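# Stack the matching sock pair, keep the other two apart

## Task

Work out which two of the four socks match, then lay that pair flat on the table with one sock stacked exactly on the other, toe over toe, heel over heel and cuff over cuff. The remaining two socks must stay on the table, away from the stacked pair and not paired with each other.

## Robot and tools

ROBOT. Two arms, left_arm and right_arm, each ending in a parallel gripper. Each arm stands on a tilted plate, and both plates are bolted to one metal frame behind them. For clearance messages, a plate and its half of the frame count as part of that arm. Calibrated base poses: left_arm (-0.044, +0.231, +0.091) m, quat_wxyz (+0.968, -0.241, +0.071, -0.018); right_arm (-0.024, -0.245, +0.091) m, quat_wxyz (+0.968, +0.243, +0.066, +0.001). Joint ranges in rad, base to hand: waist -2.618..3.054, shoulder 0..3.142, elbow 0..3.142 (straight at 2.901), wrist pitch -1.571..1.571, wrist yaw -1.571..1.571, wrist roll -2.094..2.094.

FRAME. Every position and orientation uses the scene frame: origin at table-top height, halfway between the nominal bases; +x reaches out over the table, +z is up, +y is toward left_arm. Arm names do not correspond to image left and right. Positions are in metres, quaternions are written w first. On the gripper, fingers extend along its +z axis and close along its y axis. end_effector_position is the spot between the pads, roughly 1 cm inside the fingertips.

THE ROW. Commands use rows of 16 numbers covering both arms even if only one moves: left_arm x, y, z, qw, qx, qy, qz, opening, then right_arm the same eight. x,y,z and the quaternion are an absolute target pose in the scene frame, not an offset. Opening runs from -1 (shut) to +1 (0.094 m apart). An arm meant to stay still should receive, in every call, the exact pose it reported when it stopped plus its desired opening; resending the same quaternion keeps orientation from drifting. A 0 in the opening slot is a real command, so repeat the current one to leave a gripper alone.

execute_actions(actions, cameras). actions is a list of actions; each action is a list of up to 15 rows, one row per 1/30 s step; if fewer than 15 rows are given, the last row is held for the remaining steps. For each arm, a target may not lie more than 0.6 m from the gripper's present position along any of the gripper's own axes, or the action is rejected for both arms; the first action is checked against the latest reported state. An empty actions list just reports state and images. cameras chooses images: omitted, null or ["all"] gives all, [] gives none, an unknown name spoils the call. Names: cam_high, cam_left_wrist, cam_right_wrist (each 672x504).

move(target, speed, blend, opening_speed, blocking, cameras). target is one 16-number row or a list of up to 15 rows differing only in poses (absolute, scene frame; no 0.6 m check). Each gripper travels a straight line from its Hand target, turning the short way. speed: m/s, 0.002 to 0.5, default 0.25, rotation capped at twice that in rad/s; one value or one per target. blend: metres of corner rounding at intermediate targets, default 0. opening_speed: rate of the opening command per second on the -1..1 scale, at least 0.2; if absent the opening is applied immediately. All paths finish together and are capped at 10 s. Paths ignore obstacles and the other arm. Faster moves lag, stray and strike harder; aiming further past a contact presses harder. blocking=false returns after about 0.5 s while the motion continues; execute_actions is then refused until a result shows the move ended, so use wait or stop; a new move takes over from the current one. The result adds a move: line: done (at rest within 10 mm and 2 degrees), off_target, moving, held or fault, plus limits=paced (pose clipped) or limits=held (steps withheld). Neither done nor off_target tells you about contact.

wait(seconds): 0 to 10; arms keep their last command, a running move carries on, adds a wait: line. stop(): brakes the running move, needing some distance. zoom_image(camera, region): enlarges [x0, y0, x1, y1] pixels (top-left origin, at most 504x504) of that camera's latest full image. finished_scene(scene): ends the current scene for good; call it only when the socks stay correct with the robot released.

CONTROL DETAILS. Each step the commanded pose is limited to 100 mm and 20 degrees from the measured one, then solved by damped inverse kinematics, favouring position. After an action each arm heads for its reported Hand target, which may fall short, so send the remainder next. Tiny moves may not start. Friction and weight can leave a free gripper about 1 cm off. Near the waist axis a small hand motion can swing the arm.

RESULT LINES. Per arm: end_effector_position, end_effector_quat_wxyz, Hand target, Tool commands, grip_measured (opening on the command scale, reads up to ~1.6 mm wide when empty), grip_effort_nm (motor effort, negative closing; not a pad force), Joint positions (last value is gripper opening in metres), joint torques (sign toward larger joint values; joints 1-3 wrap at ±28 N m). "pose unreachable" means the clearance check blocked that arm. MOTOR HOT appears at 75 °C; OVER-TEMPERATURE FAULT at 90 °C folds that arm out of use. Printed hand positions drift more at long reach.

GRIPPING SOCKS. Socks are soft: a firm grasp needs commanding well below the first-touch reading (more than 0.11 under it). Release by commanding far above grip_measured. Pads give about 50-62 N each.

CAMERAS. Calibration (K, distortion, T_world_to_cam) is given per camera; cam_high may have shifted up to ~2.3 degrees and 9 mm, and wrist views lag during motion.

AVOID. Any sock leaving the table, dropping or flinging socks, fast impacts, hard pressing into the table, arms or grippers colliding (grippers and wrist cameras are not protected by the clearance check), long stretched holds that heat motors, and needless stops.

Each tool is called after ">>>" by a JSON object that holds its "method" and its "body".

## Session

>>> {"method": "execute_actions", "body": {"actions": []}}

Scene clock: 0.00 s.
left_arm: end_effector_position=(+0.3305, -0.0462, +0.3415) grip_measured=+1.000 grip_effort_nm=n/a end_effector_quat_wxyz=(+0.332, +0.365, +0.866, +0.084) | right_arm: end_effector_position=(+0.5671, -0.4240, +0.1073) grip_measured=+1.000 grip_effort_nm=n/a end_effector_quat_wxyz=(+0.255, +0.030, +0.966, +0.029)
Joint positions: left_arm=[-1.069 2.35 2.179 -1.221 -0.887 -0.033 0.094] | right_arm=[-0.147 2.208 2.058 -0.683 0.269 -0.325 0.094]
Joint velocities: left_arm=[-0.002 0.002 0.007 0.007 -0.022 0.051 0] | right_arm=[-0.012 -0.007 -0.037 -0.007 -0.125 0.066 0]
Joint torques (N m): no reading
Heat: left arm: 34 °C; right arm: 31 °C.
Hand target: left_arm +0.3295, -0.0456, +0.3534; +0.345, +0.358, +0.864, +0.079 | right_arm +0.5690, -0.4202, +0.1133; +0.260, +0.026, +0.965, +0.032
Tool commands: left_gripper/opening=+1.0 right_gripper/opening=+1.0

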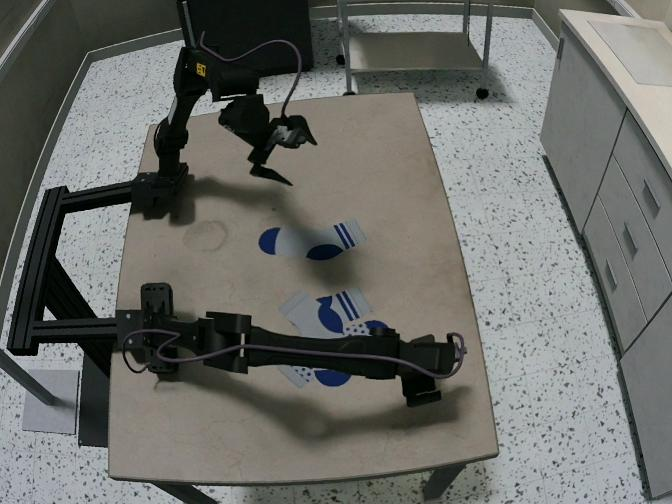

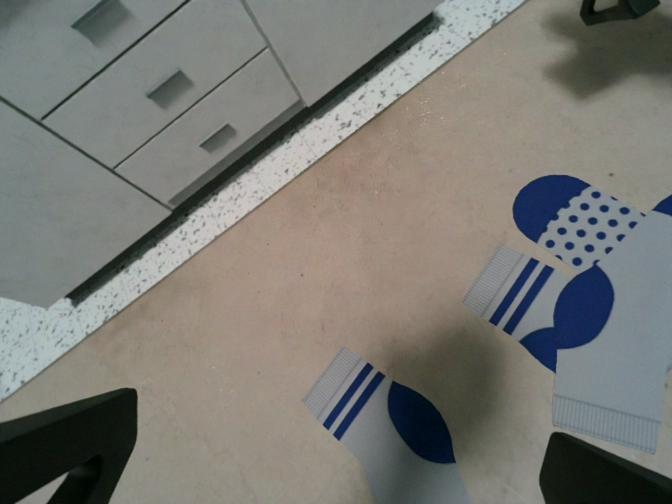

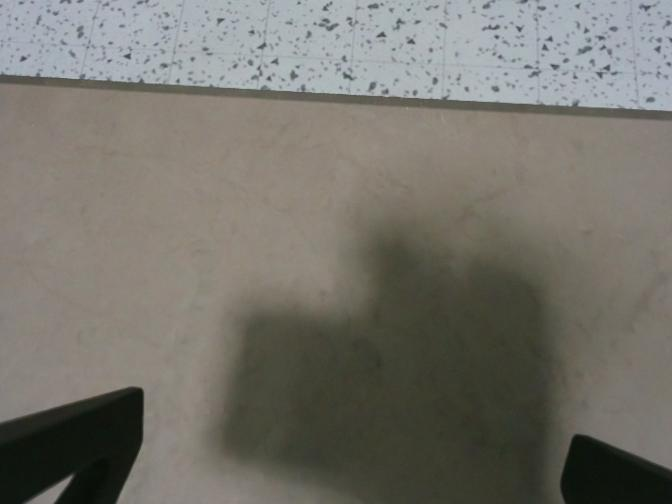

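>>> {"method": "move", "body": {"target": [0.30,0.1,0.34,0.2,0,0.98,0,1,0.24,-0.38,0.28,0.2,0,0.98,0,1]}}

Scene clock: 8.57 s.
left_arm: end_effector_position=(+0.3030, +0.0928, +0.3371) grip_measured=+1.000 grip_effort_nm=-0.017 end_effector_quat_wxyz=(+0.209, +0.005, +0.978, -0.012) | right_arm: end_effector_position=(+0.2430, -0.3809, +0.2807) grip_measured=+1.000 grip_effort_nm=-0.027 end_effector_quat_wxyz=(+0.210, +0.006, +0.978, +0.006)
Joint positions: left_arm=[-0.938 2.041 2.003 -1.558 -0.723 -0.864 0.094] | right_arm=[0.332 1.07 1.279 -1.328 0.591 0.098 0.094]
Joint velocities: left_arm=[-0.012 -0.007 -0.012 -0.022 0.007 -0.037 0] | right_arm=[-0.007 -0.027 0.002 -0.037 -0.007 -0.022 0]
Joint torques (N m): left_arm=[-3.17 -6.99 4.37 0.61 -0.21 -0.09] | right_arm=[2.11 -0.99 5.49 0.93 0.12 0.09]
Heat: left arm: 36 °C; right arm: 32 °C.
Hand target: left_arm +0.3011, +0.1002, +0.3416; +0.211, +0.001, +0.977, -0.013 | right_arm +0.2397, -0.3799, +0.2798; +0.204, +0.001, +0.979, +0.002
Off the commanded pose: left_arm 0.008 m, 2 deg | right_arm 0.003 m, 2 deg.
joint sent to its limit (left arm) — joint 4 (wrist pitch), lower limit. The joint targets still meet the commanded pose.
move: done
camera_calibration:
cam_left_wrist: T_world_to_cam=[[0.0929181, -0.993093, 0.0716482, 0.0413554], [-0.98176, -0.10337, -0.159571, 0.40418], [0.165875, -0.0555142, -0.984583, 0.373437], [0, 0, 0, 1]] pos_world=[0.331021, 0.103581, 0.429212]
cam_right_wrist: T_world_to_cam=[[0.113529, -0.993348, 0.0192547, -0.407122], [-0.983993, -0.115097, -0.136052, 0.270465], [0.137363, -0.00350068, -0.990515, 0.333108], [0, 0, 0, 1]] pos_world=[0.266599, -0.372118, 0.374585]

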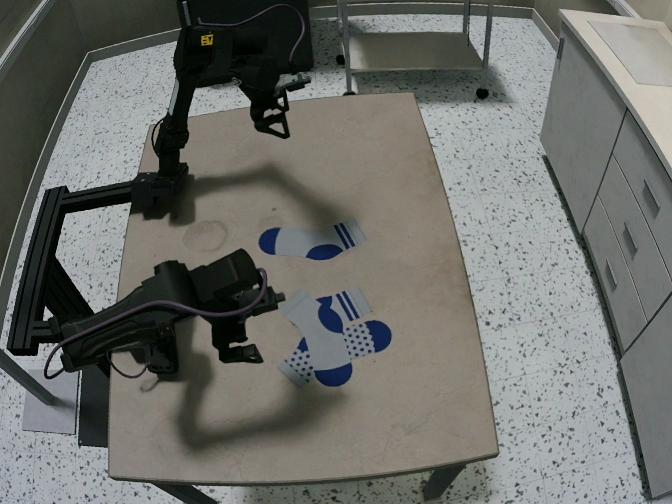

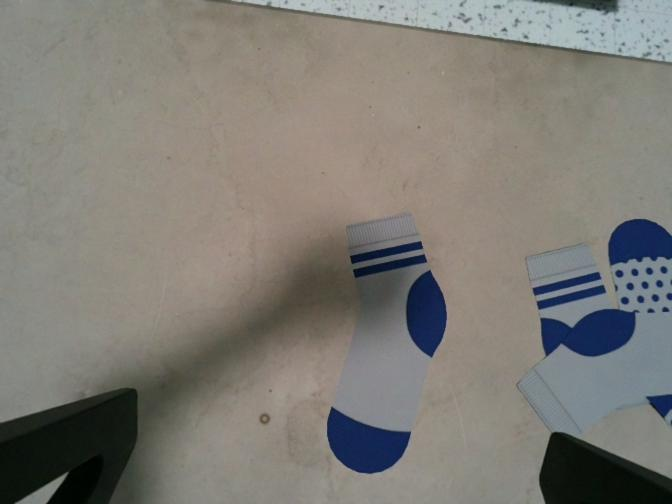

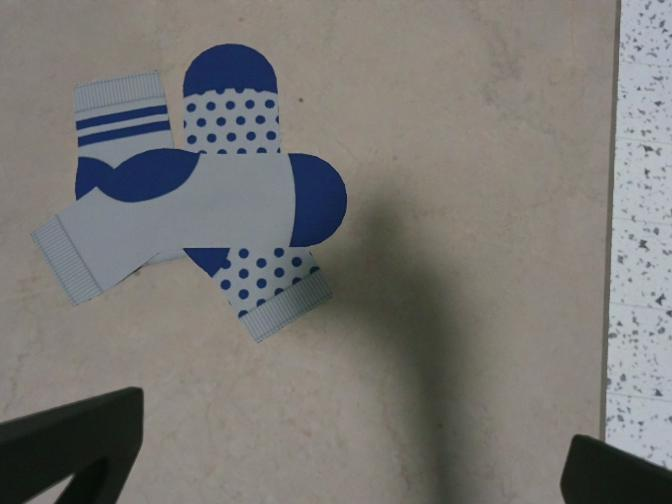

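>>> {"method": "move", "body": {"target": [0.3011,0.1002,0.3416,0.211,0.001,0.977,-0.013,1,0.36,-0.355,0.08,0,0,1,0,-0.2]}}

>>> {"method": "move", "body": {"target": [0.3011,0.1002,0.3416,0.211,0.001,0.977,-0.013,1,0.36,-0.355,0.025,0,0,1,0,-0.2], "speed": 0.06}}

Scene clock: 25.07 s.
left_arm: end_effector_position=(+0.3029, +0.0927, +0.3371) grip_measured=+1.000 grip_effort_nm=-0.017 end_effector_quat_wxyz=(+0.208, +0.005, +0.978, -0.012) | right_arm: end_effector_position=(+0.3538, -0.3544, +0.0771) grip_measured=-0.198 grip_effort_nm=-0.125 end_effector_quat_wxyz=(-0.010, -0.004, +1.000, -0.010)
Joint positions: left_arm=[-0.938 2.041 2.003 -1.558 -0.722 -0.865 0.094] | right_arm=[-0.017 1.875 1.399 -0.962 0.507 -0.05 0.038]
Joint velocities: left_arm=[0.002 0.007 0.007 0.007 0.037 -0.007 0] | right_arm=[0.002 -0.002 0.002 0.022 0.022 -0.051 -0.001]
Joint torques (N m): left_arm=[-3.08 -6.86 4.51 0.59 -0.2 -0.05] | right_arm=[4.34 -8.85 6.93 0.43 -0.07 -0.08]
Heat: left arm: 37 °C; right arm: 32 °C.
Hand target: left_arm +0.3013, +0.1000, +0.3416; +0.211, +0.001, +0.977, -0.013 | right_arm +0.3624, -0.3546, +0.0786; -0.001, -0.003, +1.000, -0.006
Off the commanded pose: left_arm 0.009 m, 1 deg | right_arm 0.007 m, 2 deg.
move: done
camera_calibration:
cam_left_wrist: T_world_to_cam=[[0.09344, -0.992993, 0.0723413, 0.0408792], [-0.981805, -0.103963, -0.158901, 0.403914], [0.165309, -0.0561773, -0.984641, 0.373661], [0, 0, 0, 1]] pos_world=[0.330975, 0.103576, 0.429147]
cam_right_wrist: T_world_to_cam=[[0.134595, -0.99089, -0.00457293, -0.394183], [-0.944077, -0.129635, 0.303174, 0.301616], [-0.301005, -0.0364883, -0.952924, 0.256809], [0, 0, 0, 1]] pos_world=[0.415104, -0.342122, 0.151475]

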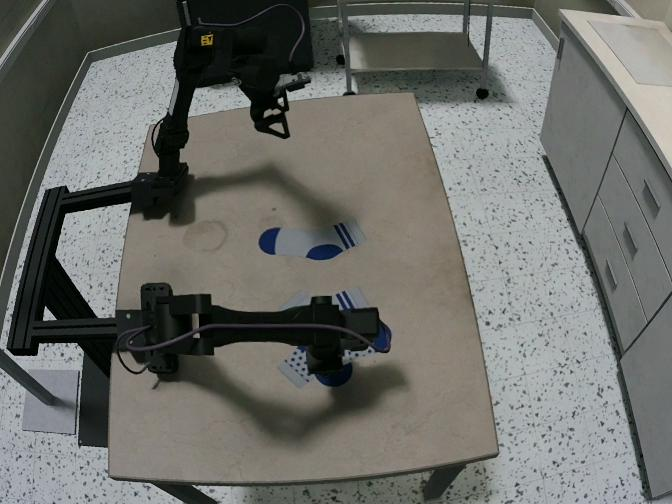

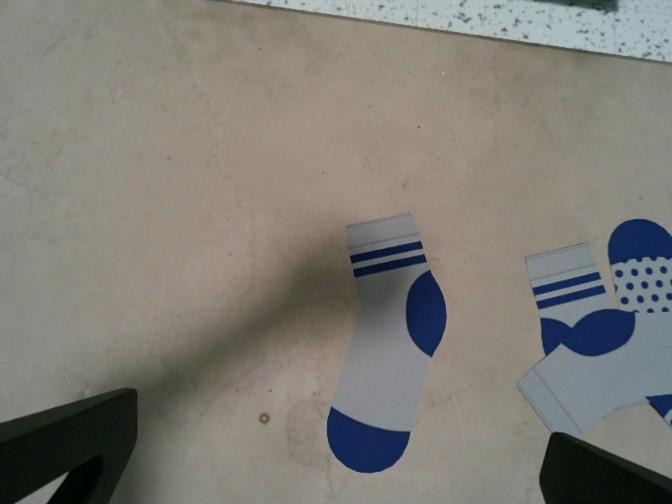

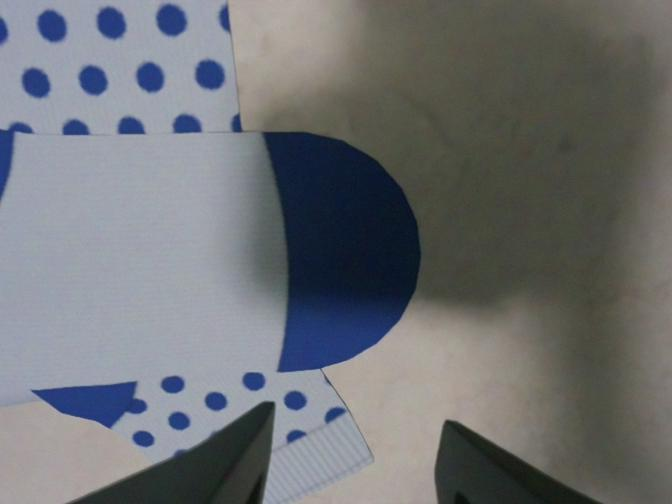

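Scene clock: 26.60 s.
left_arm: end_effector_position=(+0.3029, +0.0927, +0.3371) grip_measured=+1.000 grip_effort_nm=-0.012 end_effector_quat_wxyz=(+0.208, +0.005, +0.978, -0.012) | right_arm: end_effector_position=(+0.3643, -0.3618, +0.0351) grip_measured=-0.198 grip_effort_nm=-0.134 end_effector_quat_wxyz=(+0.008, +0.008, +1.000, -0.006)
Joint positions: left_arm=[-0.938 2.041 2.003 -1.558 -0.722 -0.865 0.094] | right_arm=[-0.091 1.93 1.337 -0.766 0.483 -0.128 0.038]
Joint velocities: left_arm=[-0.017 -0.002 -0.007 -0.022 -0.081 -0.051 0] | right_arm=[-0.007 -0.002 -0.007 0.022 -0.095 -0.066 0.001]
Joint torques (N m): left_arm=[-3.15 -6.97 4.49 0.63 -0.19 -0.1] | right_arm=[4.33 -8.54 3.75 0.6 -0.1 -0.08]
Heat: left arm: 37 °C; right arm: 32 °C.
Hand target: left_arm +0.3013, +0.1000, +0.3416; +0.211, +0.001, +0.977, -0.013 | right_arm +0.3602, -0.3554, +0.0252; -0.001, +0.000, +1.000, +0.000
Off the commanded pose: left_arm 0.009 m, 1 deg | right_arm 0.013 m, 1 deg.
move: off_target (right_arm)
camera_calibration:
cam_left_wrist: T_world_to_cam=[[0.09344, -0.992993, 0.0723413, 0.0408792], [-0.981805, -0.103963, -0.158901, 0.403914], [0.165309, -0.0561773, -0.984641, 0.373661], [0, 0, 0, 1]] pos_world=[0.330975, 0.103576, 0.429147]
cam_right_wrist: T_world_to_cam=[[0.110081, -0.993894, -0.00757536, -0.395225], [-0.957332, -0.108074, 0.26802, 0.337159], [-0.267202, -0.0222517, -0.963384, 0.212873], [0, 0, 0, 1]] pos_world=[0.42316, -0.351637, 0.111719]

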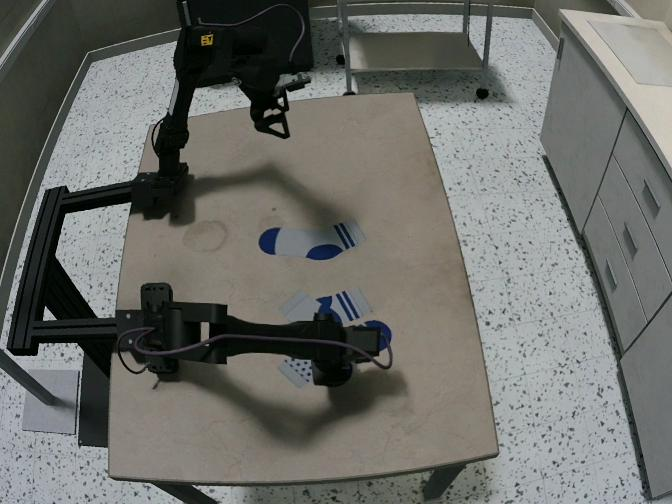

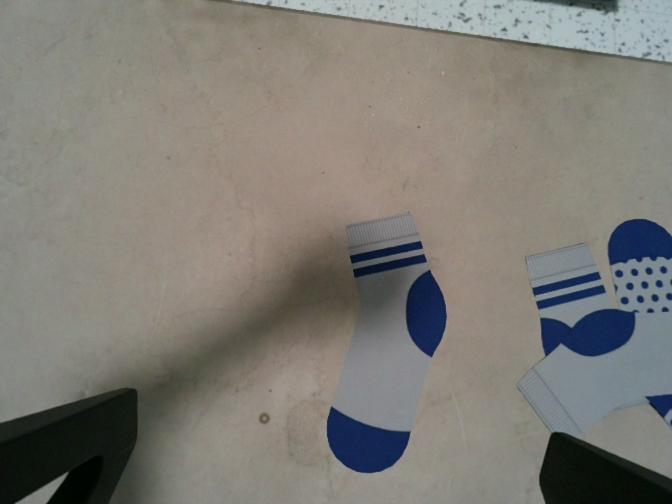

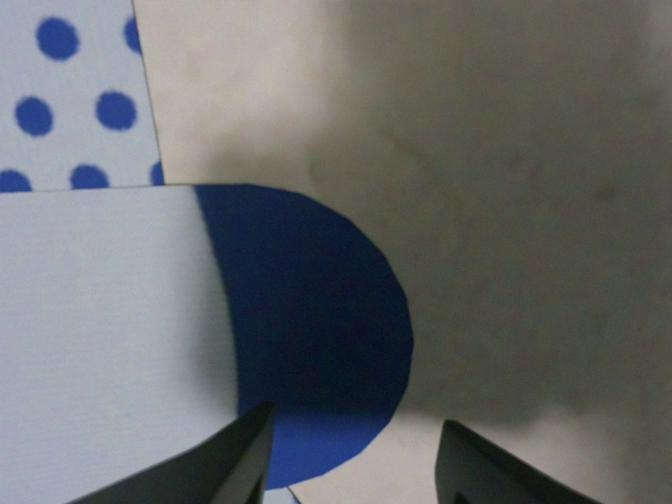

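>>> {"method": "move", "body": {"target": [0.3011,0.1002,0.3416,0.211,0.001,0.977,-0.013,1,0.375,-0.345,0.012,0,0,1,0,-0.2], "speed": 0.06, "cameras": ["cam_right_wrist"]}}

>>> {"method": "move", "body": {"target": [0.3011,0.1002,0.3416,0.211,0.001,0.977,-0.013,1,0.375,-0.345,0.003,0,0,1,0,-0.2], "speed": 0.04, "cameras": ["cam_right_wrist"]}}

Scene clock: 30.77 s.
left_arm: end_effector_position=(+0.3029, +0.0927, +0.3371) grip_measured=+1.000 grip_effort_nm=-0.017 end_effector_quat_wxyz=(+0.208, +0.005, +0.978, -0.012) | right_arm: end_effector_position=(+0.3667, -0.3527, +0.0178) grip_measured=-0.198 grip_effort_nm=-0.110 end_effector_quat_wxyz=(-0.005, +0.001, +1.000, -0.004)
Joint positions: left_arm=[-0.938 2.041 2.003 -1.558 -0.722 -0.865 0.094] | right_arm=[-0.09 1.995 1.354 -0.748 0.483 -0.128 0.038]
Joint velocities: left_arm=[0.007 -0.012 0.007 -0.051 -0.022 -0.037 0] | right_arm=[-0.007 0.002 0.007 0.007 -0.037 0.022 -0.001]
Joint torques (N m): left_arm=[-3.29 -7.01 4.66 0.63 -0.21 -0.09] | right_arm=[5.46 -7.82 6.06 0.6 -0.07 0.07]
Heat: left arm: 37 °C; right arm: 32 °C.
Hand target: left_arm +0.3013, +0.1000, +0.3416; +0.211, +0.001, +0.977, -0.013 | right_arm +0.3747, -0.3448, +0.0120; +0.000, +0.000, +1.000, +0.000
Off the commanded pose: left_arm 0.009 m, 1 deg | right_arm 0.013 m, 1 deg.
move: off_target (right_arm)
camera_calibration:
cam_right_wrist: T_world_to_cam=[[0.124652, -0.992098, -0.0142592, -0.391135], [-0.948402, -0.12336, 0.292089, 0.336019], [-0.29154, -0.0228861, -0.956285, 0.205641], [0, 0, 0, 1]] pos_world=[0.42739, -0.341886, 0.0929265]
Images, in order (width x height): cam_right_wrist 672x504.

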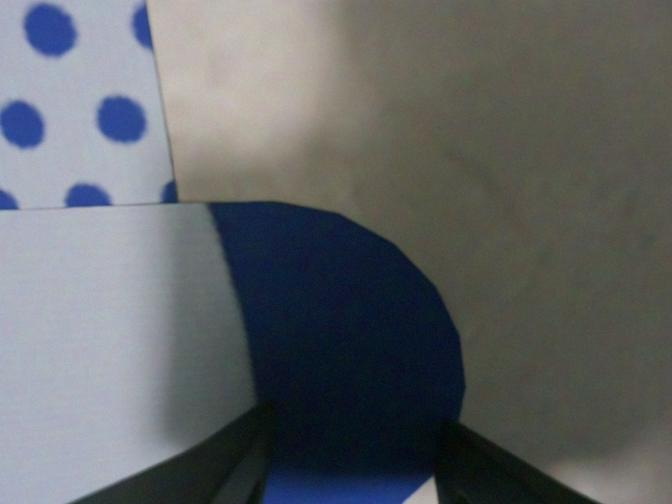

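Scene clock: 31.47 s.
left_arm: end_effector_position=(+0.3029, +0.0927, +0.3371) grip_measured=+1.000 grip_effort_nm=-0.012 end_effector_quat_wxyz=(+0.208, +0.005, +0.978, -0.012) | right_arm: end_effector_position=(+0.3667, -0.3524, +0.0173) grip_measured=-0.198 grip_effort_nm=-0.120 end_effector_quat_wxyz=(-0.005, +0.000, +1.000, -0.004)
Joint positions: left_arm=[-0.938 2.041 2.003 -1.558 -0.722 -0.865 0.094] | right_arm=[-0.09 1.996 1.354 -0.747 0.483 -0.128 0.038]
Joint velocities: left_arm=[-0.007 0.012 -0.002 -0.007 0.037 -0.007 0] | right_arm=[-0.002 0.012 -0.017 0.022 0.007 -0.037 0]
Joint torques (N m): left_arm=[-3.17 -6.98 4.63 0.64 -0.21 -0.09] | right_arm=[4.6 -6.86 5.2 0.95 -0.09 -0.06]
Heat: left arm: 37 °C; right arm: 32 °C.
Hand target: left_arm +0.3013, +0.1000, +0.3416; +0.211, +0.001, +0.977, -0.013 | right_arm +0.3742, -0.3451, +0.0037; +0.000, +0.000, +1.000, +0.000
Off the commanded pose: left_arm 0.009 m, 1 deg | right_arm 0.018 m, 1 deg.
move: off_target (right_arm)
camera_calibration:
cam_right_wrist: T_world_to_cam=[[0.125366, -0.992005, -0.0144372, -0.39111], [-0.948114, -0.12408, 0.292719, 0.335799], [-0.29217, -0.0230089, -0.95609, 0.205355], [0, 0, 0, 1]] pos_world=[0.427406, -0.341592, 0.0923969]
Images, in order (width x height): cam_right_wrist 672x504.

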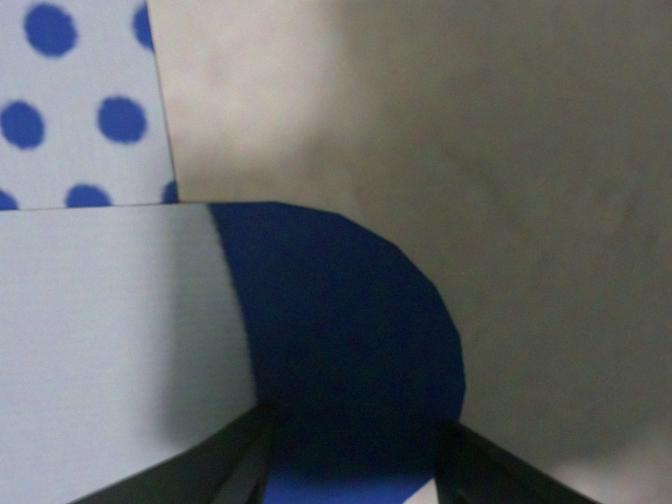

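>>> {"method": "move", "body": {"target": [0.3011,0.1002,0.3416,0.211,0.001,0.977,-0.013,1,0.375,-0.345,-0.006,0,0,1,0,-0.2], "speed": 0.04, "cameras": ["cam_right_wrist"]}}

>>> {"method": "move", "body": {"target": [0.3011,0.1002,0.3416,0.211,0.001,0.977,-0.013,1,0.375,-0.345,-0.006,0,0,1,0,-1], "opening_speed": 1, "cameras": ["cam_right_wrist"]}}

Scene clock: 35.27 s.
left_arm: end_effector_position=(+0.3029, +0.0927, +0.3371) grip_measured=+1.000 grip_effort_nm=-0.017 end_effector_quat_wxyz=(+0.208, +0.005, +0.978, -0.012) | right_arm: end_effector_position=(+0.3671, -0.3522, +0.0169) grip_measured=-0.198 grip_effort_nm=-0.115 end_effector_quat_wxyz=(-0.005, -0.005, +1.000, -0.004)
Joint positions: left_arm=[-0.938 2.041 2.003 -1.558 -0.722 -0.865 0.094] | right_arm=[-0.09 1.998 1.354 -0.745 0.483 -0.139 0.038]
Joint velocities: left_arm=[0.002 0.007 0.002 -0.125 0.022 0.066 0] | right_arm=[-0.012 -0.007 -0.007 -0.022 0.022 -0.081 -0.001]
Joint torques (N m): left_arm=[-3.26 -6.87 4.6 0.59 -0.21 -0.1] | right_arm=[3.78 -5.85 4.41 1.27 -0.11 -0.02]
Heat: left arm: 38 °C; right arm: 33 °C.
Hand target: left_arm +0.3013, +0.1000, +0.3416; +0.211, +0.001, +0.977, -0.013 | right_arm +0.3734, -0.3452, -0.0047; -0.001, +0.000, +1.000, +0.000
Off the commanded pose: left_arm 0.009 m, 1 deg | right_arm 0.025 m, 1 deg.
move: off_target (right_arm)
camera_calibration:
cam_right_wrist: T_world_to_cam=[[0.135828, -0.990629, -0.0142893, -0.394326], [-0.947023, -0.134059, 0.291848, 0.332451], [-0.291029, -0.0261088, -0.956358, 0.2035], [0, 0, 0, 1]] pos_world=[0.427624, -0.34075, 0.0919585]
Images, in order (width x height): cam_right_wrist 672x504.

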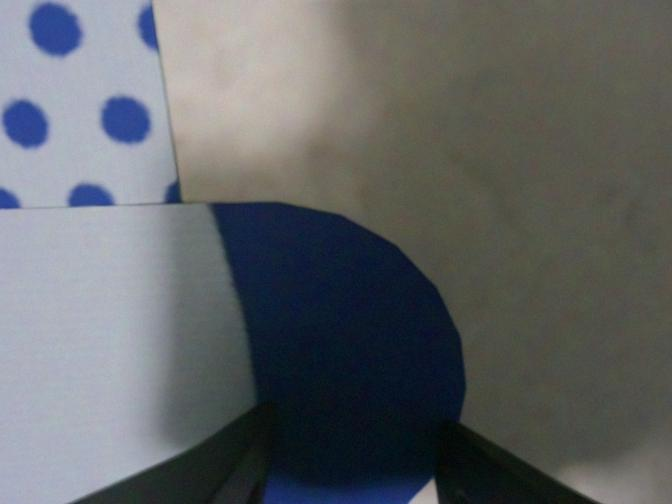

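Scene clock: 36.27 s.
left_arm: end_effector_position=(+0.3029, +0.0927, +0.3371) grip_measured=+1.000 grip_effort_nm=-0.017 end_effector_quat_wxyz=(+0.208, +0.005, +0.978, -0.012) | right_arm: end_effector_position=(+0.3730, -0.3468, +0.0171) grip_measured=-0.977 grip_effort_nm=-0.984 end_effector_quat_wxyz=(+0.007, -0.001, +1.000, +0.010)
Joint positions: left_arm=[-0.938 2.041 2.003 -1.558 -0.722 -0.865 0.094] | right_arm=[-0.088 1.998 1.354 -0.722 0.452 -0.14 0.001]
Joint velocities: left_arm=[0.002 -0.027 -0.007 -0.051 -0.037 0.022 0] | right_arm=[0.007 0.002 0.017 -0.037 0.037 0.066 -0.001]
Joint torques (N m): left_arm=[-3.25 -7.05 4.57 0.61 -0.21 -0.09] | right_arm=[3.64 -5.82 4.51 1.05 0.19 -0.06]
Heat: left arm: 38 °C; right arm: 33 °C.
Hand target: left_arm +0.3013, +0.1000, +0.3416; +0.211, +0.001, +0.977, -0.013 | right_arm +0.3737, -0.3450, -0.0049; +0.000, +0.000, +1.000, +0.000
Off the commanded pose: left_arm 0.009 m, 1 deg | right_arm 0.023 m, 1 deg.
move: off_target (right_arm)
camera_calibration:
cam_right_wrist: T_world_to_cam=[[0.128721, -0.990922, -0.0387761, -0.386751], [-0.954796, -0.134404, 0.265142, 0.341979], [-0.267947, 0.00289384, -0.963429, 0.207175], [0, 0, 0, 1]] pos_world=[0.431815, -0.337877, 0.0939289]
Images, in order (width x height): cam_right_wrist 672x504.

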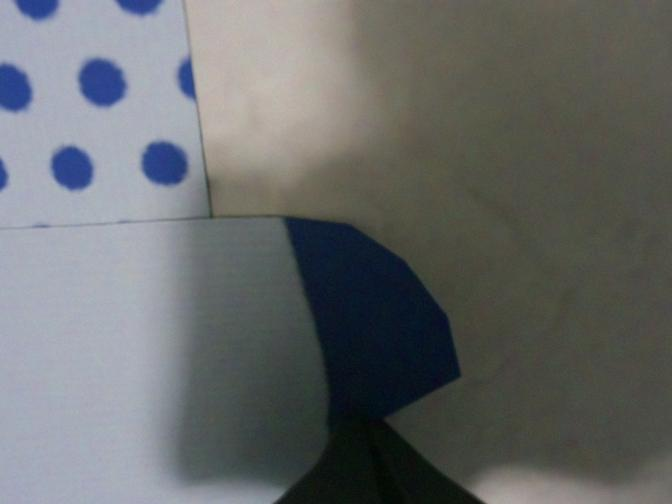

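>>> {"method": "move", "body": {"target": [[0.3011,0.1002,0.3416,0.211,0.001,0.977,-0.013,1,0.36,-0.30,0.14,0,0,1,0,-1],[0.3011,0.1002,0.3416,0.211,0.001,0.977,-0.013,1,0.32,-0.20,0.28,0,0,1,0,-1]], "blend": 0.03, "speed": 0.2}}

Scene clock: 43.73 s.
left_arm: end_effector_position=(+0.3029, +0.0927, +0.3371) grip_measured=+1.000 grip_effort_nm=-0.017 end_effector_quat_wxyz=(+0.208, +0.005, +0.978, -0.012) | right_arm: end_effector_position=(+0.3177, -0.1943, +0.2702) grip_measured=-0.981 grip_effort_nm=-1.043 end_effector_quat_wxyz=(+0.048, -0.006, +0.998, +0.031)
Joint positions: left_arm=[-0.938 2.041 2.003 -1.558 -0.722 -0.865 0.094] | right_arm=[0.649 1.9 1.802 -1.549 0.479 0.63 0.001]
Joint velocities: left_arm=[-0.012 -0.012 -0.007 0.007 -0.066 -0.022 0] | right_arm=[-0.012 -0.012 0.017 0.007 -0.007 -0.007 0.001]
Joint torques (N m): left_arm=[-3.33 -7.02 4.53 0.61 -0.23 -0.09] | right_arm=[4.71 -8.12 7.5 0.39 -0.04 0.12]
Heat: left arm: 38 °C; right arm: 33 °C.
Hand target: left_arm +0.3013, +0.1000, +0.3416; +0.211, +0.001, +0.977, -0.013 | right_arm +0.3183, -0.1971, +0.2803; +0.055, +0.001, +0.998, +0.039
Off the commanded pose: left_arm 0.009 m, 1 deg | right_arm 0.012 m, 7 deg.
joint sent to its limit (right arm) — joint 4 (wrist pitch), lower limit. The joint targets are off in orientation, not in position.
move: off_target (right_arm)
camera_calibration:
cam_left_wrist: T_world_to_cam=[[0.09344, -0.992993, 0.0723413, 0.0408792], [-0.981805, -0.103963, -0.158901, 0.403914], [0.165309, -0.0561773, -0.984641, 0.373661], [0, 0, 0, 1]] pos_world=[0.330975, 0.103576, 0.429147]
cam_right_wrist: T_world_to_cam=[[0.142492, -0.987313, -0.070063, -0.213914], [-0.971586, -0.153036, 0.180558, 0.267167], [-0.18899, 0.0423441, -0.981066, 0.423085], [0, 0, 0, 1]] pos_world=[0.370015, -0.188229, 0.351847]

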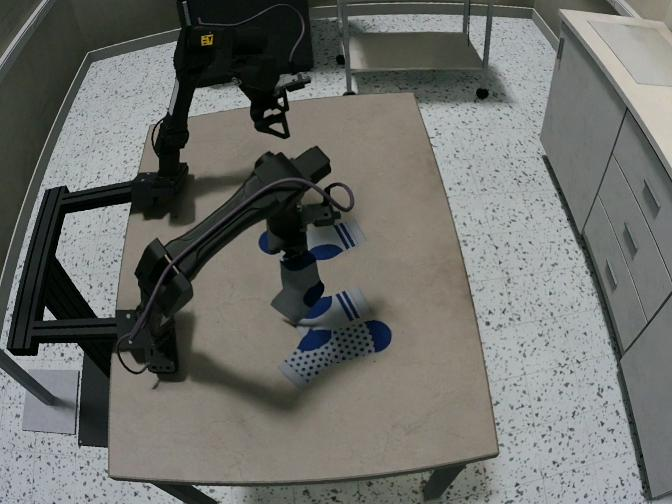

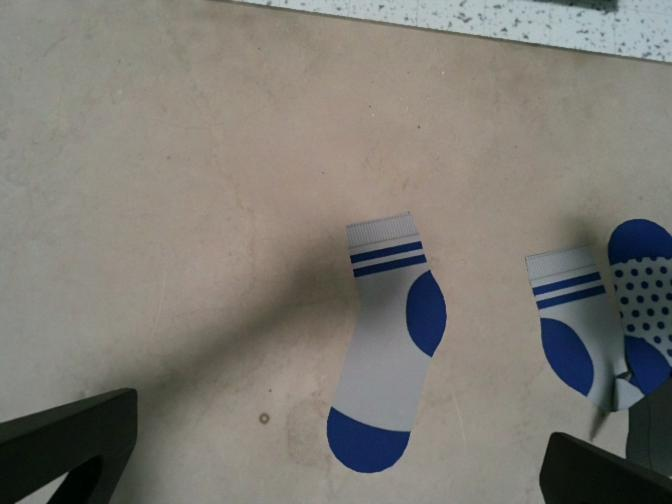

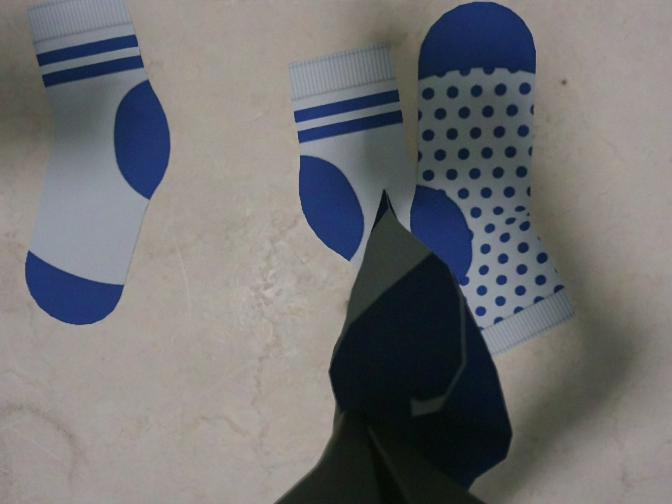

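>>> {"method": "move", "body": {"target": [[0.3011,0.1002,0.3416,0.211,0.001,0.977,-0.013,1,0.32,-0.22,0.33,0.2,0,0.98,0,-1],[0.3011,0.1002,0.3416,0.211,0.001,0.977,-0.013,1,0.26,-0.48,0.31,0.2,0,0.98,0,-1],[0.3011,0.1002,0.3416,0.211,0.001,0.977,-0.013,1,0.34,-0.48,0.15,0.1,0,0.995,0,-1],[0.3011,0.1002,0.3416,0.211,0.001,0.977,-0.013,1,0.44,-0.48,0.025,0,0,1,0,-1]], "blend": 0.03, "speed": 0.2}}

Scene clock: 53.40 s.
left_arm: end_effector_position=(+0.3029, +0.0927, +0.3371) grip_measured=+1.000 grip_effort_nm=-0.017 end_effector_quat_wxyz=(+0.208, +0.005, +0.978, -0.012) | right_arm: end_effector_position=(+0.4396, -0.4830, +0.0290) grip_measured=-0.981 grip_effort_nm=-1.043 end_effector_quat_wxyz=(+0.002, -0.004, +1.000, -0.010)
Joint positions: left_arm=[-0.938 2.041 2.003 -1.558 -0.722 -0.865 0.094] | right_arm=[-0.31 2.243 2.052 -1.073 0.438 -0.382 0.001]
Joint velocities: left_arm=[0.002 0.002 0.002 0.081 -0.022 0.007 0] | right_arm=[-0.002 -0.002 -0.007 -0.037 0.066 0.007 0]
Joint torques (N m): left_arm=[-3.17 -7.05 4.55 0.64 -0.18 -0.06] | right_arm=[4.88 -12.19 7.47 0.18 0.06 0.1]
Heat: left arm: 38 °C; right arm: 33 °C.
Hand target: left_arm +0.3013, +0.1000, +0.3416; +0.211, +0.001, +0.977, -0.013 | right_arm +0.4392, -0.4835, +0.0245; -0.006, -0.001, +1.000, -0.010
Off the commanded pose: left_arm 0.009 m, 1 deg | right_arm 0.005 m, 1 deg.
move: done
camera_calibration:
cam_left_wrist: T_world_to_cam=[[0.09344, -0.992993, 0.0723413, 0.0408792], [-0.981805, -0.103963, -0.158901, 0.403914], [0.165309, -0.0561773, -0.984641, 0.373661], [0, 0, 0, 1]] pos_world=[0.330975, 0.103576, 0.429147]
cam_right_wrist: T_world_to_cam=[[0.133397, -0.991063, -0.000318592, -0.533069], [-0.951286, -0.128134, 0.280422, 0.385139], [-0.277957, -0.0371046, -0.959877, 0.221838], [0, 0, 0, 1]] pos_world=[0.499149, -0.470725, 0.104766]

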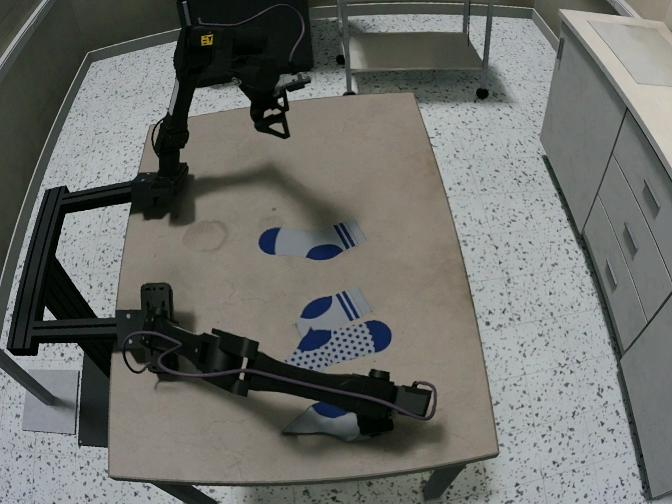

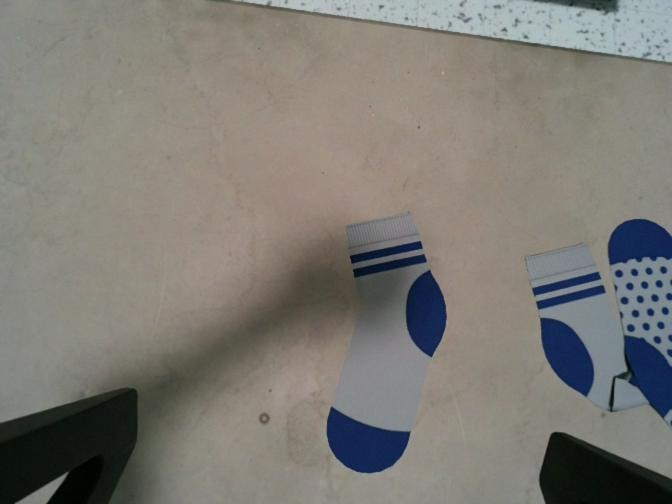

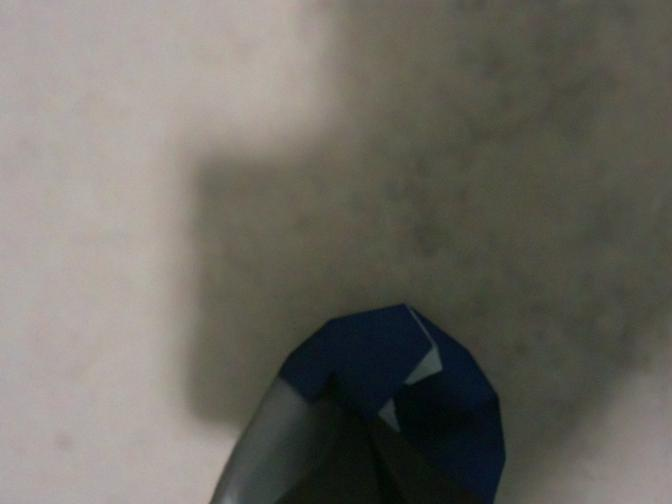

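>>> {"method": "move", "body": {"target": [0.3011,0.1002,0.3416,0.211,0.001,0.977,-0.013,1,0.4392,-0.4835,0.0245,0,0,1,0,-0.1], "cameras": []}}

>>> {"method": "move", "body": {"target": [[0.3011,0.1002,0.3416,0.211,0.001,0.977,-0.013,1,0.4392,-0.4835,0.12,0,0,1,0,-0.1],[0.3011,0.1002,0.3416,0.211,0.001,0.977,-0.013,1,0.34,-0.33,0.27,0.15,0,0.9887,0,-0.1]], "blend": 0.03}}

Scene clock: 57.20 s.
left_arm: end_effector_position=(+0.3029, +0.0927, +0.3371) grip_measured=+1.000 grip_effort_nm=-0.017 end_effector_quat_wxyz=(+0.208, +0.005, +0.978, -0.012) | right_arm: end_effector_position=(+0.4378, -0.4849, +0.0273) grip_measured=-0.102 grip_effort_nm=0.090 end_effector_quat_wxyz=(+0.001, +0.000, +1.000, -0.006)
Joint positions: left_arm=[-0.938 2.041 2.003 -1.558 -0.722 -0.865 0.094] | right_arm=[-0.318 2.243 2.052 -1.075 0.428 -0.382 0.042]
Joint velocities: left_arm=[-0.017 0.027 0.007 0.007 -0.037 -0.037 0] | right_arm=[0.017 -0.032 0.007 -0.022 0.066 -0.022 0.001]
Joint torques (N m): left_arm=[-3.29 -6.87 4.67 0.61 -0.2 -0.1] | right_arm=[4.93 -12.89 6.74 0.3 -0.09 0.01]
Heat: left arm: 38 °C; right arm: 33 °C.
Hand target: left_arm +0.3013, +0.1000, +0.3416; +0.211, +0.001, +0.977, -0.013 | right_arm +0.4391, -0.4834, +0.0244; +0.000, +0.000, +1.000, +0.000
Off the commanded pose: left_arm 0.009 m, 1 deg | right_arm 0.003 m, 1 deg.
move: done
No camera images: "cameras" was empty.

Scene clock: 59.40 s.
left_arm: end_effector_position=(+0.3029, +0.0927, +0.3371) grip_measured=+1.000 grip_effort_nm=-0.022 end_effector_quat_wxyz=(+0.208, +0.005, +0.978, -0.012) | right_arm: end_effector_position=(+0.3479, -0.3287, +0.2739) grip_measured=-0.102 grip_effort_nm=0.090 end_effector_quat_wxyz=(+0.164, +0.009, +0.986, +0.012)
Joint positions: left_arm=[-0.938 2.041 2.003 -1.558 -0.722 -0.865 0.094] | right_arm=[0.35 1.559 1.608 -1.29 0.574 0.188 0.042]
Joint velocities: left_arm=[0.002 0.007 -0.007 0.095 0.037 -0.037 0] | right_arm=[-0.012 0.022 -0.012 -0.037 -0.007 0.022 -0.001]
Joint torques (N m): left_arm=[-3.32 -6.98 4.59 0.63 -0.23 -0.09] | right_arm=[3.88 -6.54 4.36 0.77 0.09 0.1]
Heat: left arm: 38 °C; right arm: 33 °C.
Hand target: left_arm +0.3013, +0.1000, +0.3416; +0.211, +0.001, +0.977, -0.013 | right_arm +0.3401, -0.3288, +0.2713; +0.155, +0.004, +0.988, +0.007
Off the commanded pose: left_arm 0.009 m, 1 deg | right_arm 0.009 m, 2 deg.
move: done
camera_calibration:
cam_left_wrist: T_world_to_cam=[[0.0937865, -0.992949, 0.0724947, 0.0407185], [-0.981771, -0.10433, -0.158875, 0.403928], [0.165319, -0.0562728, -0.984633, 0.373664], [0, 0, 0, 1]] pos_world=[0.330972, 0.1036, 0.429145]
cam_right_wrist: T_world_to_cam=[[0.112124, -0.993676, -0.00597723, -0.35974], [-0.992774, -0.111759, -0.0436943, 0.357612], [0.0427499, 0.0108332, -0.999027, 0.352092], [0, 0, 0, 1]] pos_world=[0.380311, -0.321313, 0.365225]

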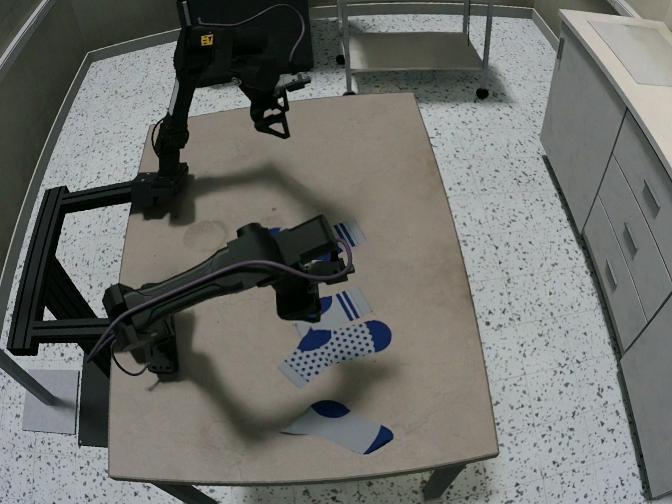

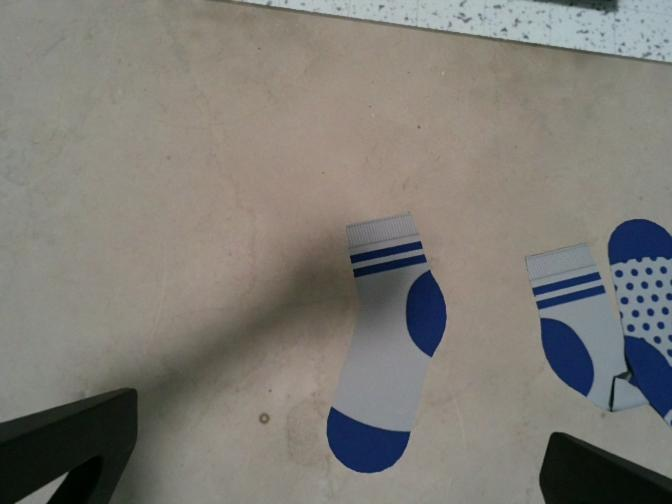

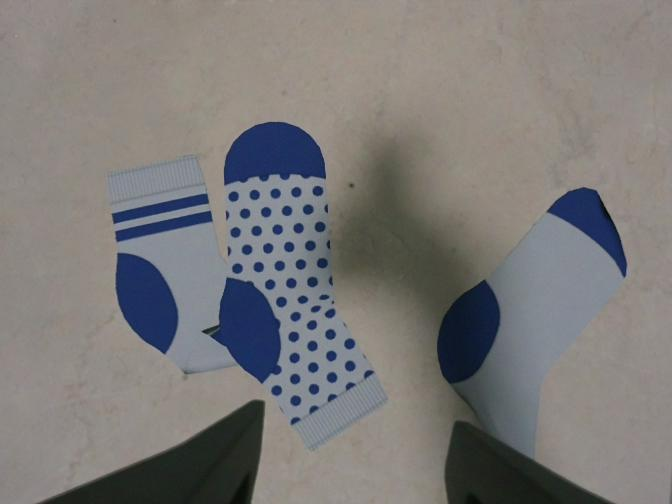

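>>> {"method": "move", "body": {"target": [0.22,0.36,0.32,0.2,0,0.98,0,1,0.44,-0.158,0.09,0,0.595,0.804,0,-0.2]}}

Scene clock: 91.57 s.
left_arm: end_effector_position=(+0.2266, +0.3575, +0.3224) grip_measured=+1.000 grip_effort_nm=-0.012 end_effector_quat_wxyz=(+0.207, -0.002, +0.978, -0.009) | right_arm: end_effector_position=(+0.4435, -0.1605, +0.0928) grip_measured=-0.198 grip_effort_nm=-0.125 end_effector_quat_wxyz=(+0.008, +0.595, +0.803, +0.007)
Joint positions: left_arm=[-0.481 1.178 1.511 -1.561 -0.653 -0.297 0.094] | right_arm=[0.372 2.463 2.076 -1.218 0.512 1.654 0.038]
Joint velocities: left_arm=[-0.012 -0.007 0.002 0.022 -0.007 -0.007 0] | right_arm=[0.007 0.002 -0.007 0.051 -0.037 0.022 -0.001]
Joint torques (N m): left_arm=[-0.69 -0.66 4.38 0.82 -0.05 0.06] | right_arm=[6.98 -10.67 7.41 0.16 -0.01 0.09]
Heat: left arm: 38 °C; right arm: 33 °C.
Hand target: left_arm +0.2243, +0.3591, +0.3217; +0.203, +0.001, +0.979, -0.008 | right_arm +0.4417, -0.1560, +0.0889; +0.003, +0.593, +0.805, +0.000
Off the commanded pose: left_arm 0.007 m, 1 deg | right_arm 0.005 m, 1 deg.
joint sent to its limit (left arm) — joint 4 (wrist pitch), lower limit. The joint targets are off in position, not in orientation.
move: done
camera_calibration:
cam_left_wrist: T_world_to_cam=[[0.108454, -0.991714, 0.068859, 0.309261], [-0.980737, -0.118059, -0.155621, 0.357972], [0.162461, -0.0506549, -0.985414, 0.385659], [0, 0, 0, 1]] pos_world=[0.254881, 0.368496, 0.414446]
cam_right_wrist: T_world_to_cam=[[-0.911503, -0.409191, -0.0415317, 0.346636], [-0.404201, 0.872536, 0.274414, 0.330845], [-0.0760497, 0.266916, -0.960714, 0.25544], [0, 0, 0, 1]] pos_world=[0.469113, -0.215015, 0.169013]

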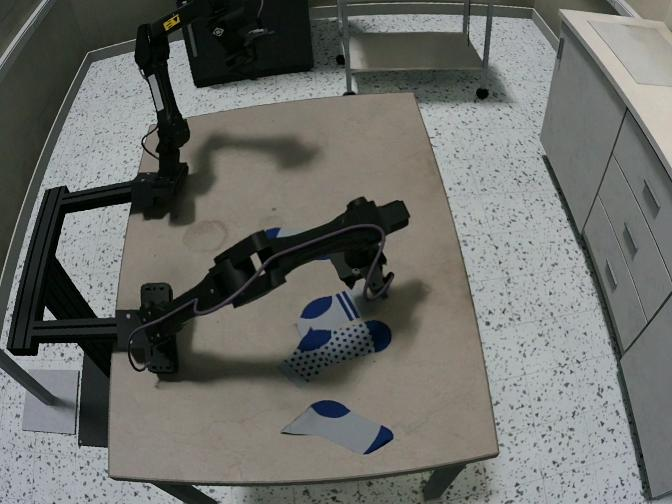

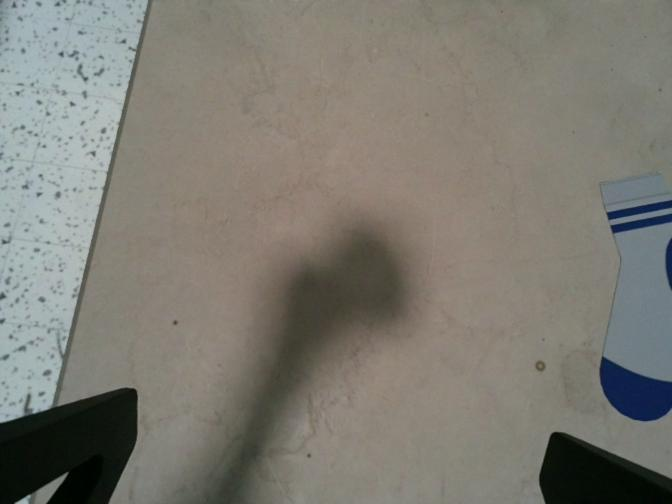

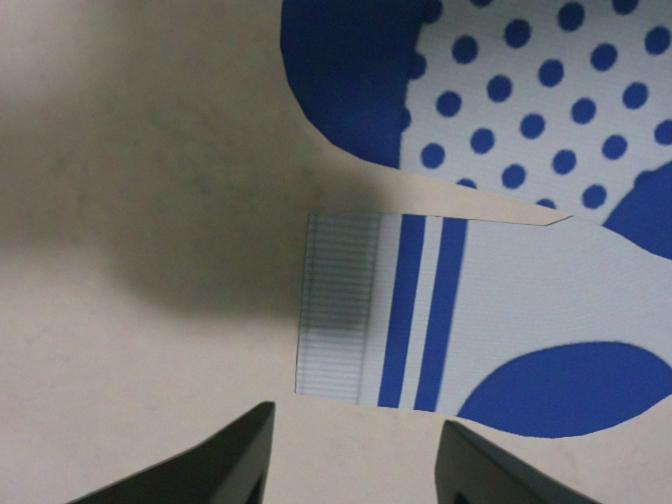

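>>> {"method": "move", "body": {"target": [0.2243,0.3591,0.3217,0.203,0.001,0.979,-0.008,1,0.453,-0.143,0.04,0,0.595,0.804,0,-0.2], "speed": 0.1, "cameras": ["cam_right_wrist"]}}

Scene clock: 97.67 s.
left_arm: end_effector_position=(+0.2266, +0.3574, +0.3224) grip_measured=+1.000 grip_effort_nm=-0.017 end_effector_quat_wxyz=(+0.207, -0.002, +0.978, -0.009) | right_arm: end_effector_position=(+0.4476, -0.1482, +0.0444) grip_measured=-0.198 grip_effort_nm=-0.129 end_effector_quat_wxyz=(-0.002, +0.595, +0.803, -0.006)
Joint positions: left_arm=[-0.481 1.178 1.511 -1.561 -0.652 -0.297 0.094] | right_arm=[0.34 2.579 2.1 -1.147 0.51 1.636 0.038]
Joint velocities: left_arm=[0.012 -0.007 -0.002 -0.022 0.081 0.022 0] | right_arm=[-0.017 -0.007 -0.012 -0.007 -0.007 -0.007 -0.001]
Joint torques (N m): left_arm=[-0.77 -0.69 4.38 0.81 -0.04 0.06] | right_arm=[6.89 -11.45 7.2 0.5 -0.02 -0.08]
Heat: left arm: 37 °C; right arm: 33 °C.
Hand target: left_arm +0.2244, +0.3591, +0.3217; +0.203, +0.001, +0.979, -0.008 | right_arm +0.4529, -0.1431, +0.0399; +0.000, +0.595, +0.804, +0.000
Off the commanded pose: left_arm 0.003 m, 1 deg | right_arm 0.009 m, 1 deg.
joint sent to its limit (left arm) — joint 4 (wrist pitch), lower limit. The joint targets still meet the commanded pose.
move: done
camera_calibration:
cam_right_wrist: T_world_to_cam=[[-0.912261, -0.409522, -0.0085149, 0.352274], [-0.3953, 0.874752, 0.280262, 0.331083], [-0.107325, 0.259038, -0.959886, 0.218808], [0, 0, 0, 1]] pos_world=[0.475726, -0.202031, 0.12024]
Images, in order (width x height): cam_right_wrist 672x504.

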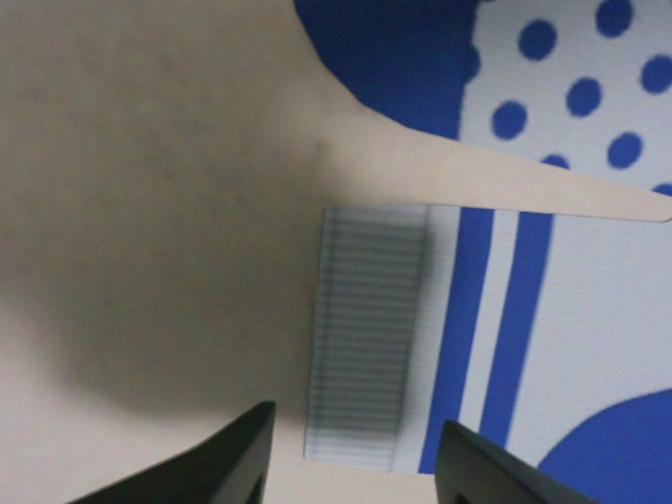

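>>> {"method": "move", "body": {"target": [0.2243,0.3591,0.3217,0.203,0.001,0.979,-0.008,1,0.457,-0.151,0.005,0,0.595,0.804,0,-0.2], "speed": 0.06, "cameras": ["cam_right_wrist"]}}

Scene clock: 102.87 s.
left_arm: end_effector_position=(+0.2266, +0.3574, +0.3224) grip_measured=+1.000 grip_effort_nm=-0.012 end_effector_quat_wxyz=(+0.207, -0.002, +0.978, -0.009) | right_arm: end_effector_position=(+0.4645, -0.1583, +0.0214) grip_measured=-0.198 grip_effort_nm=-0.129 end_effector_quat_wxyz=(+0.007, +0.604, +0.797, +0.009)
Joint positions: left_arm=[-0.481 1.178 1.511 -1.561 -0.652 -0.297 0.094] | right_arm=[0.29 2.603 2.094 -1.049 0.509 1.58 0.038]
Joint velocities: left_arm=[0.007 -0.002 -0.007 0.051 0.037 -0.007 0] | right_arm=[-0.012 -0.022 -0.007 -0.095 -0.037 -0.007 0]
Joint torques (N m): left_arm=[-0.65 -0.57 4.57 0.81 -0.06 0.06] | right_arm=[6.95 -11.34 4.08 0.65 0 -0.06]
Heat: left arm: 37 °C; right arm: 34 °C.
Hand target: left_arm +0.2243, +0.3591, +0.3217; +0.203, +0.001, +0.979, -0.008 | right_arm +0.4567, -0.1514, +0.0054; +0.000, +0.595, +0.804, -0.001
Off the commanded pose: left_arm 0.003 m, 1 deg | right_arm 0.019 m, 2 deg.
joint sent to its limit (left arm) — joint 4 (wrist pitch), lower limit. The joint targets still meet the commanded pose.
move: off_target (right_arm)
camera_calibration:
cam_right_wrist: T_world_to_cam=[[-0.91978, -0.390043, -0.0432526, 0.370655], [-0.386031, 0.879433, 0.278526, 0.349569], [-0.0705994, 0.27288, -0.959454, 0.186296], [0, 0, 0, 1]] pos_world=[0.489018, -0.213688, 0.0974101]
Images, in order (width x height): cam_right_wrist 672x504.

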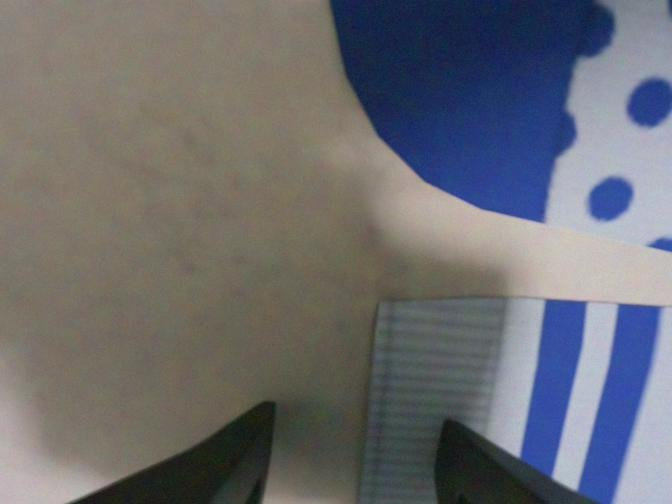

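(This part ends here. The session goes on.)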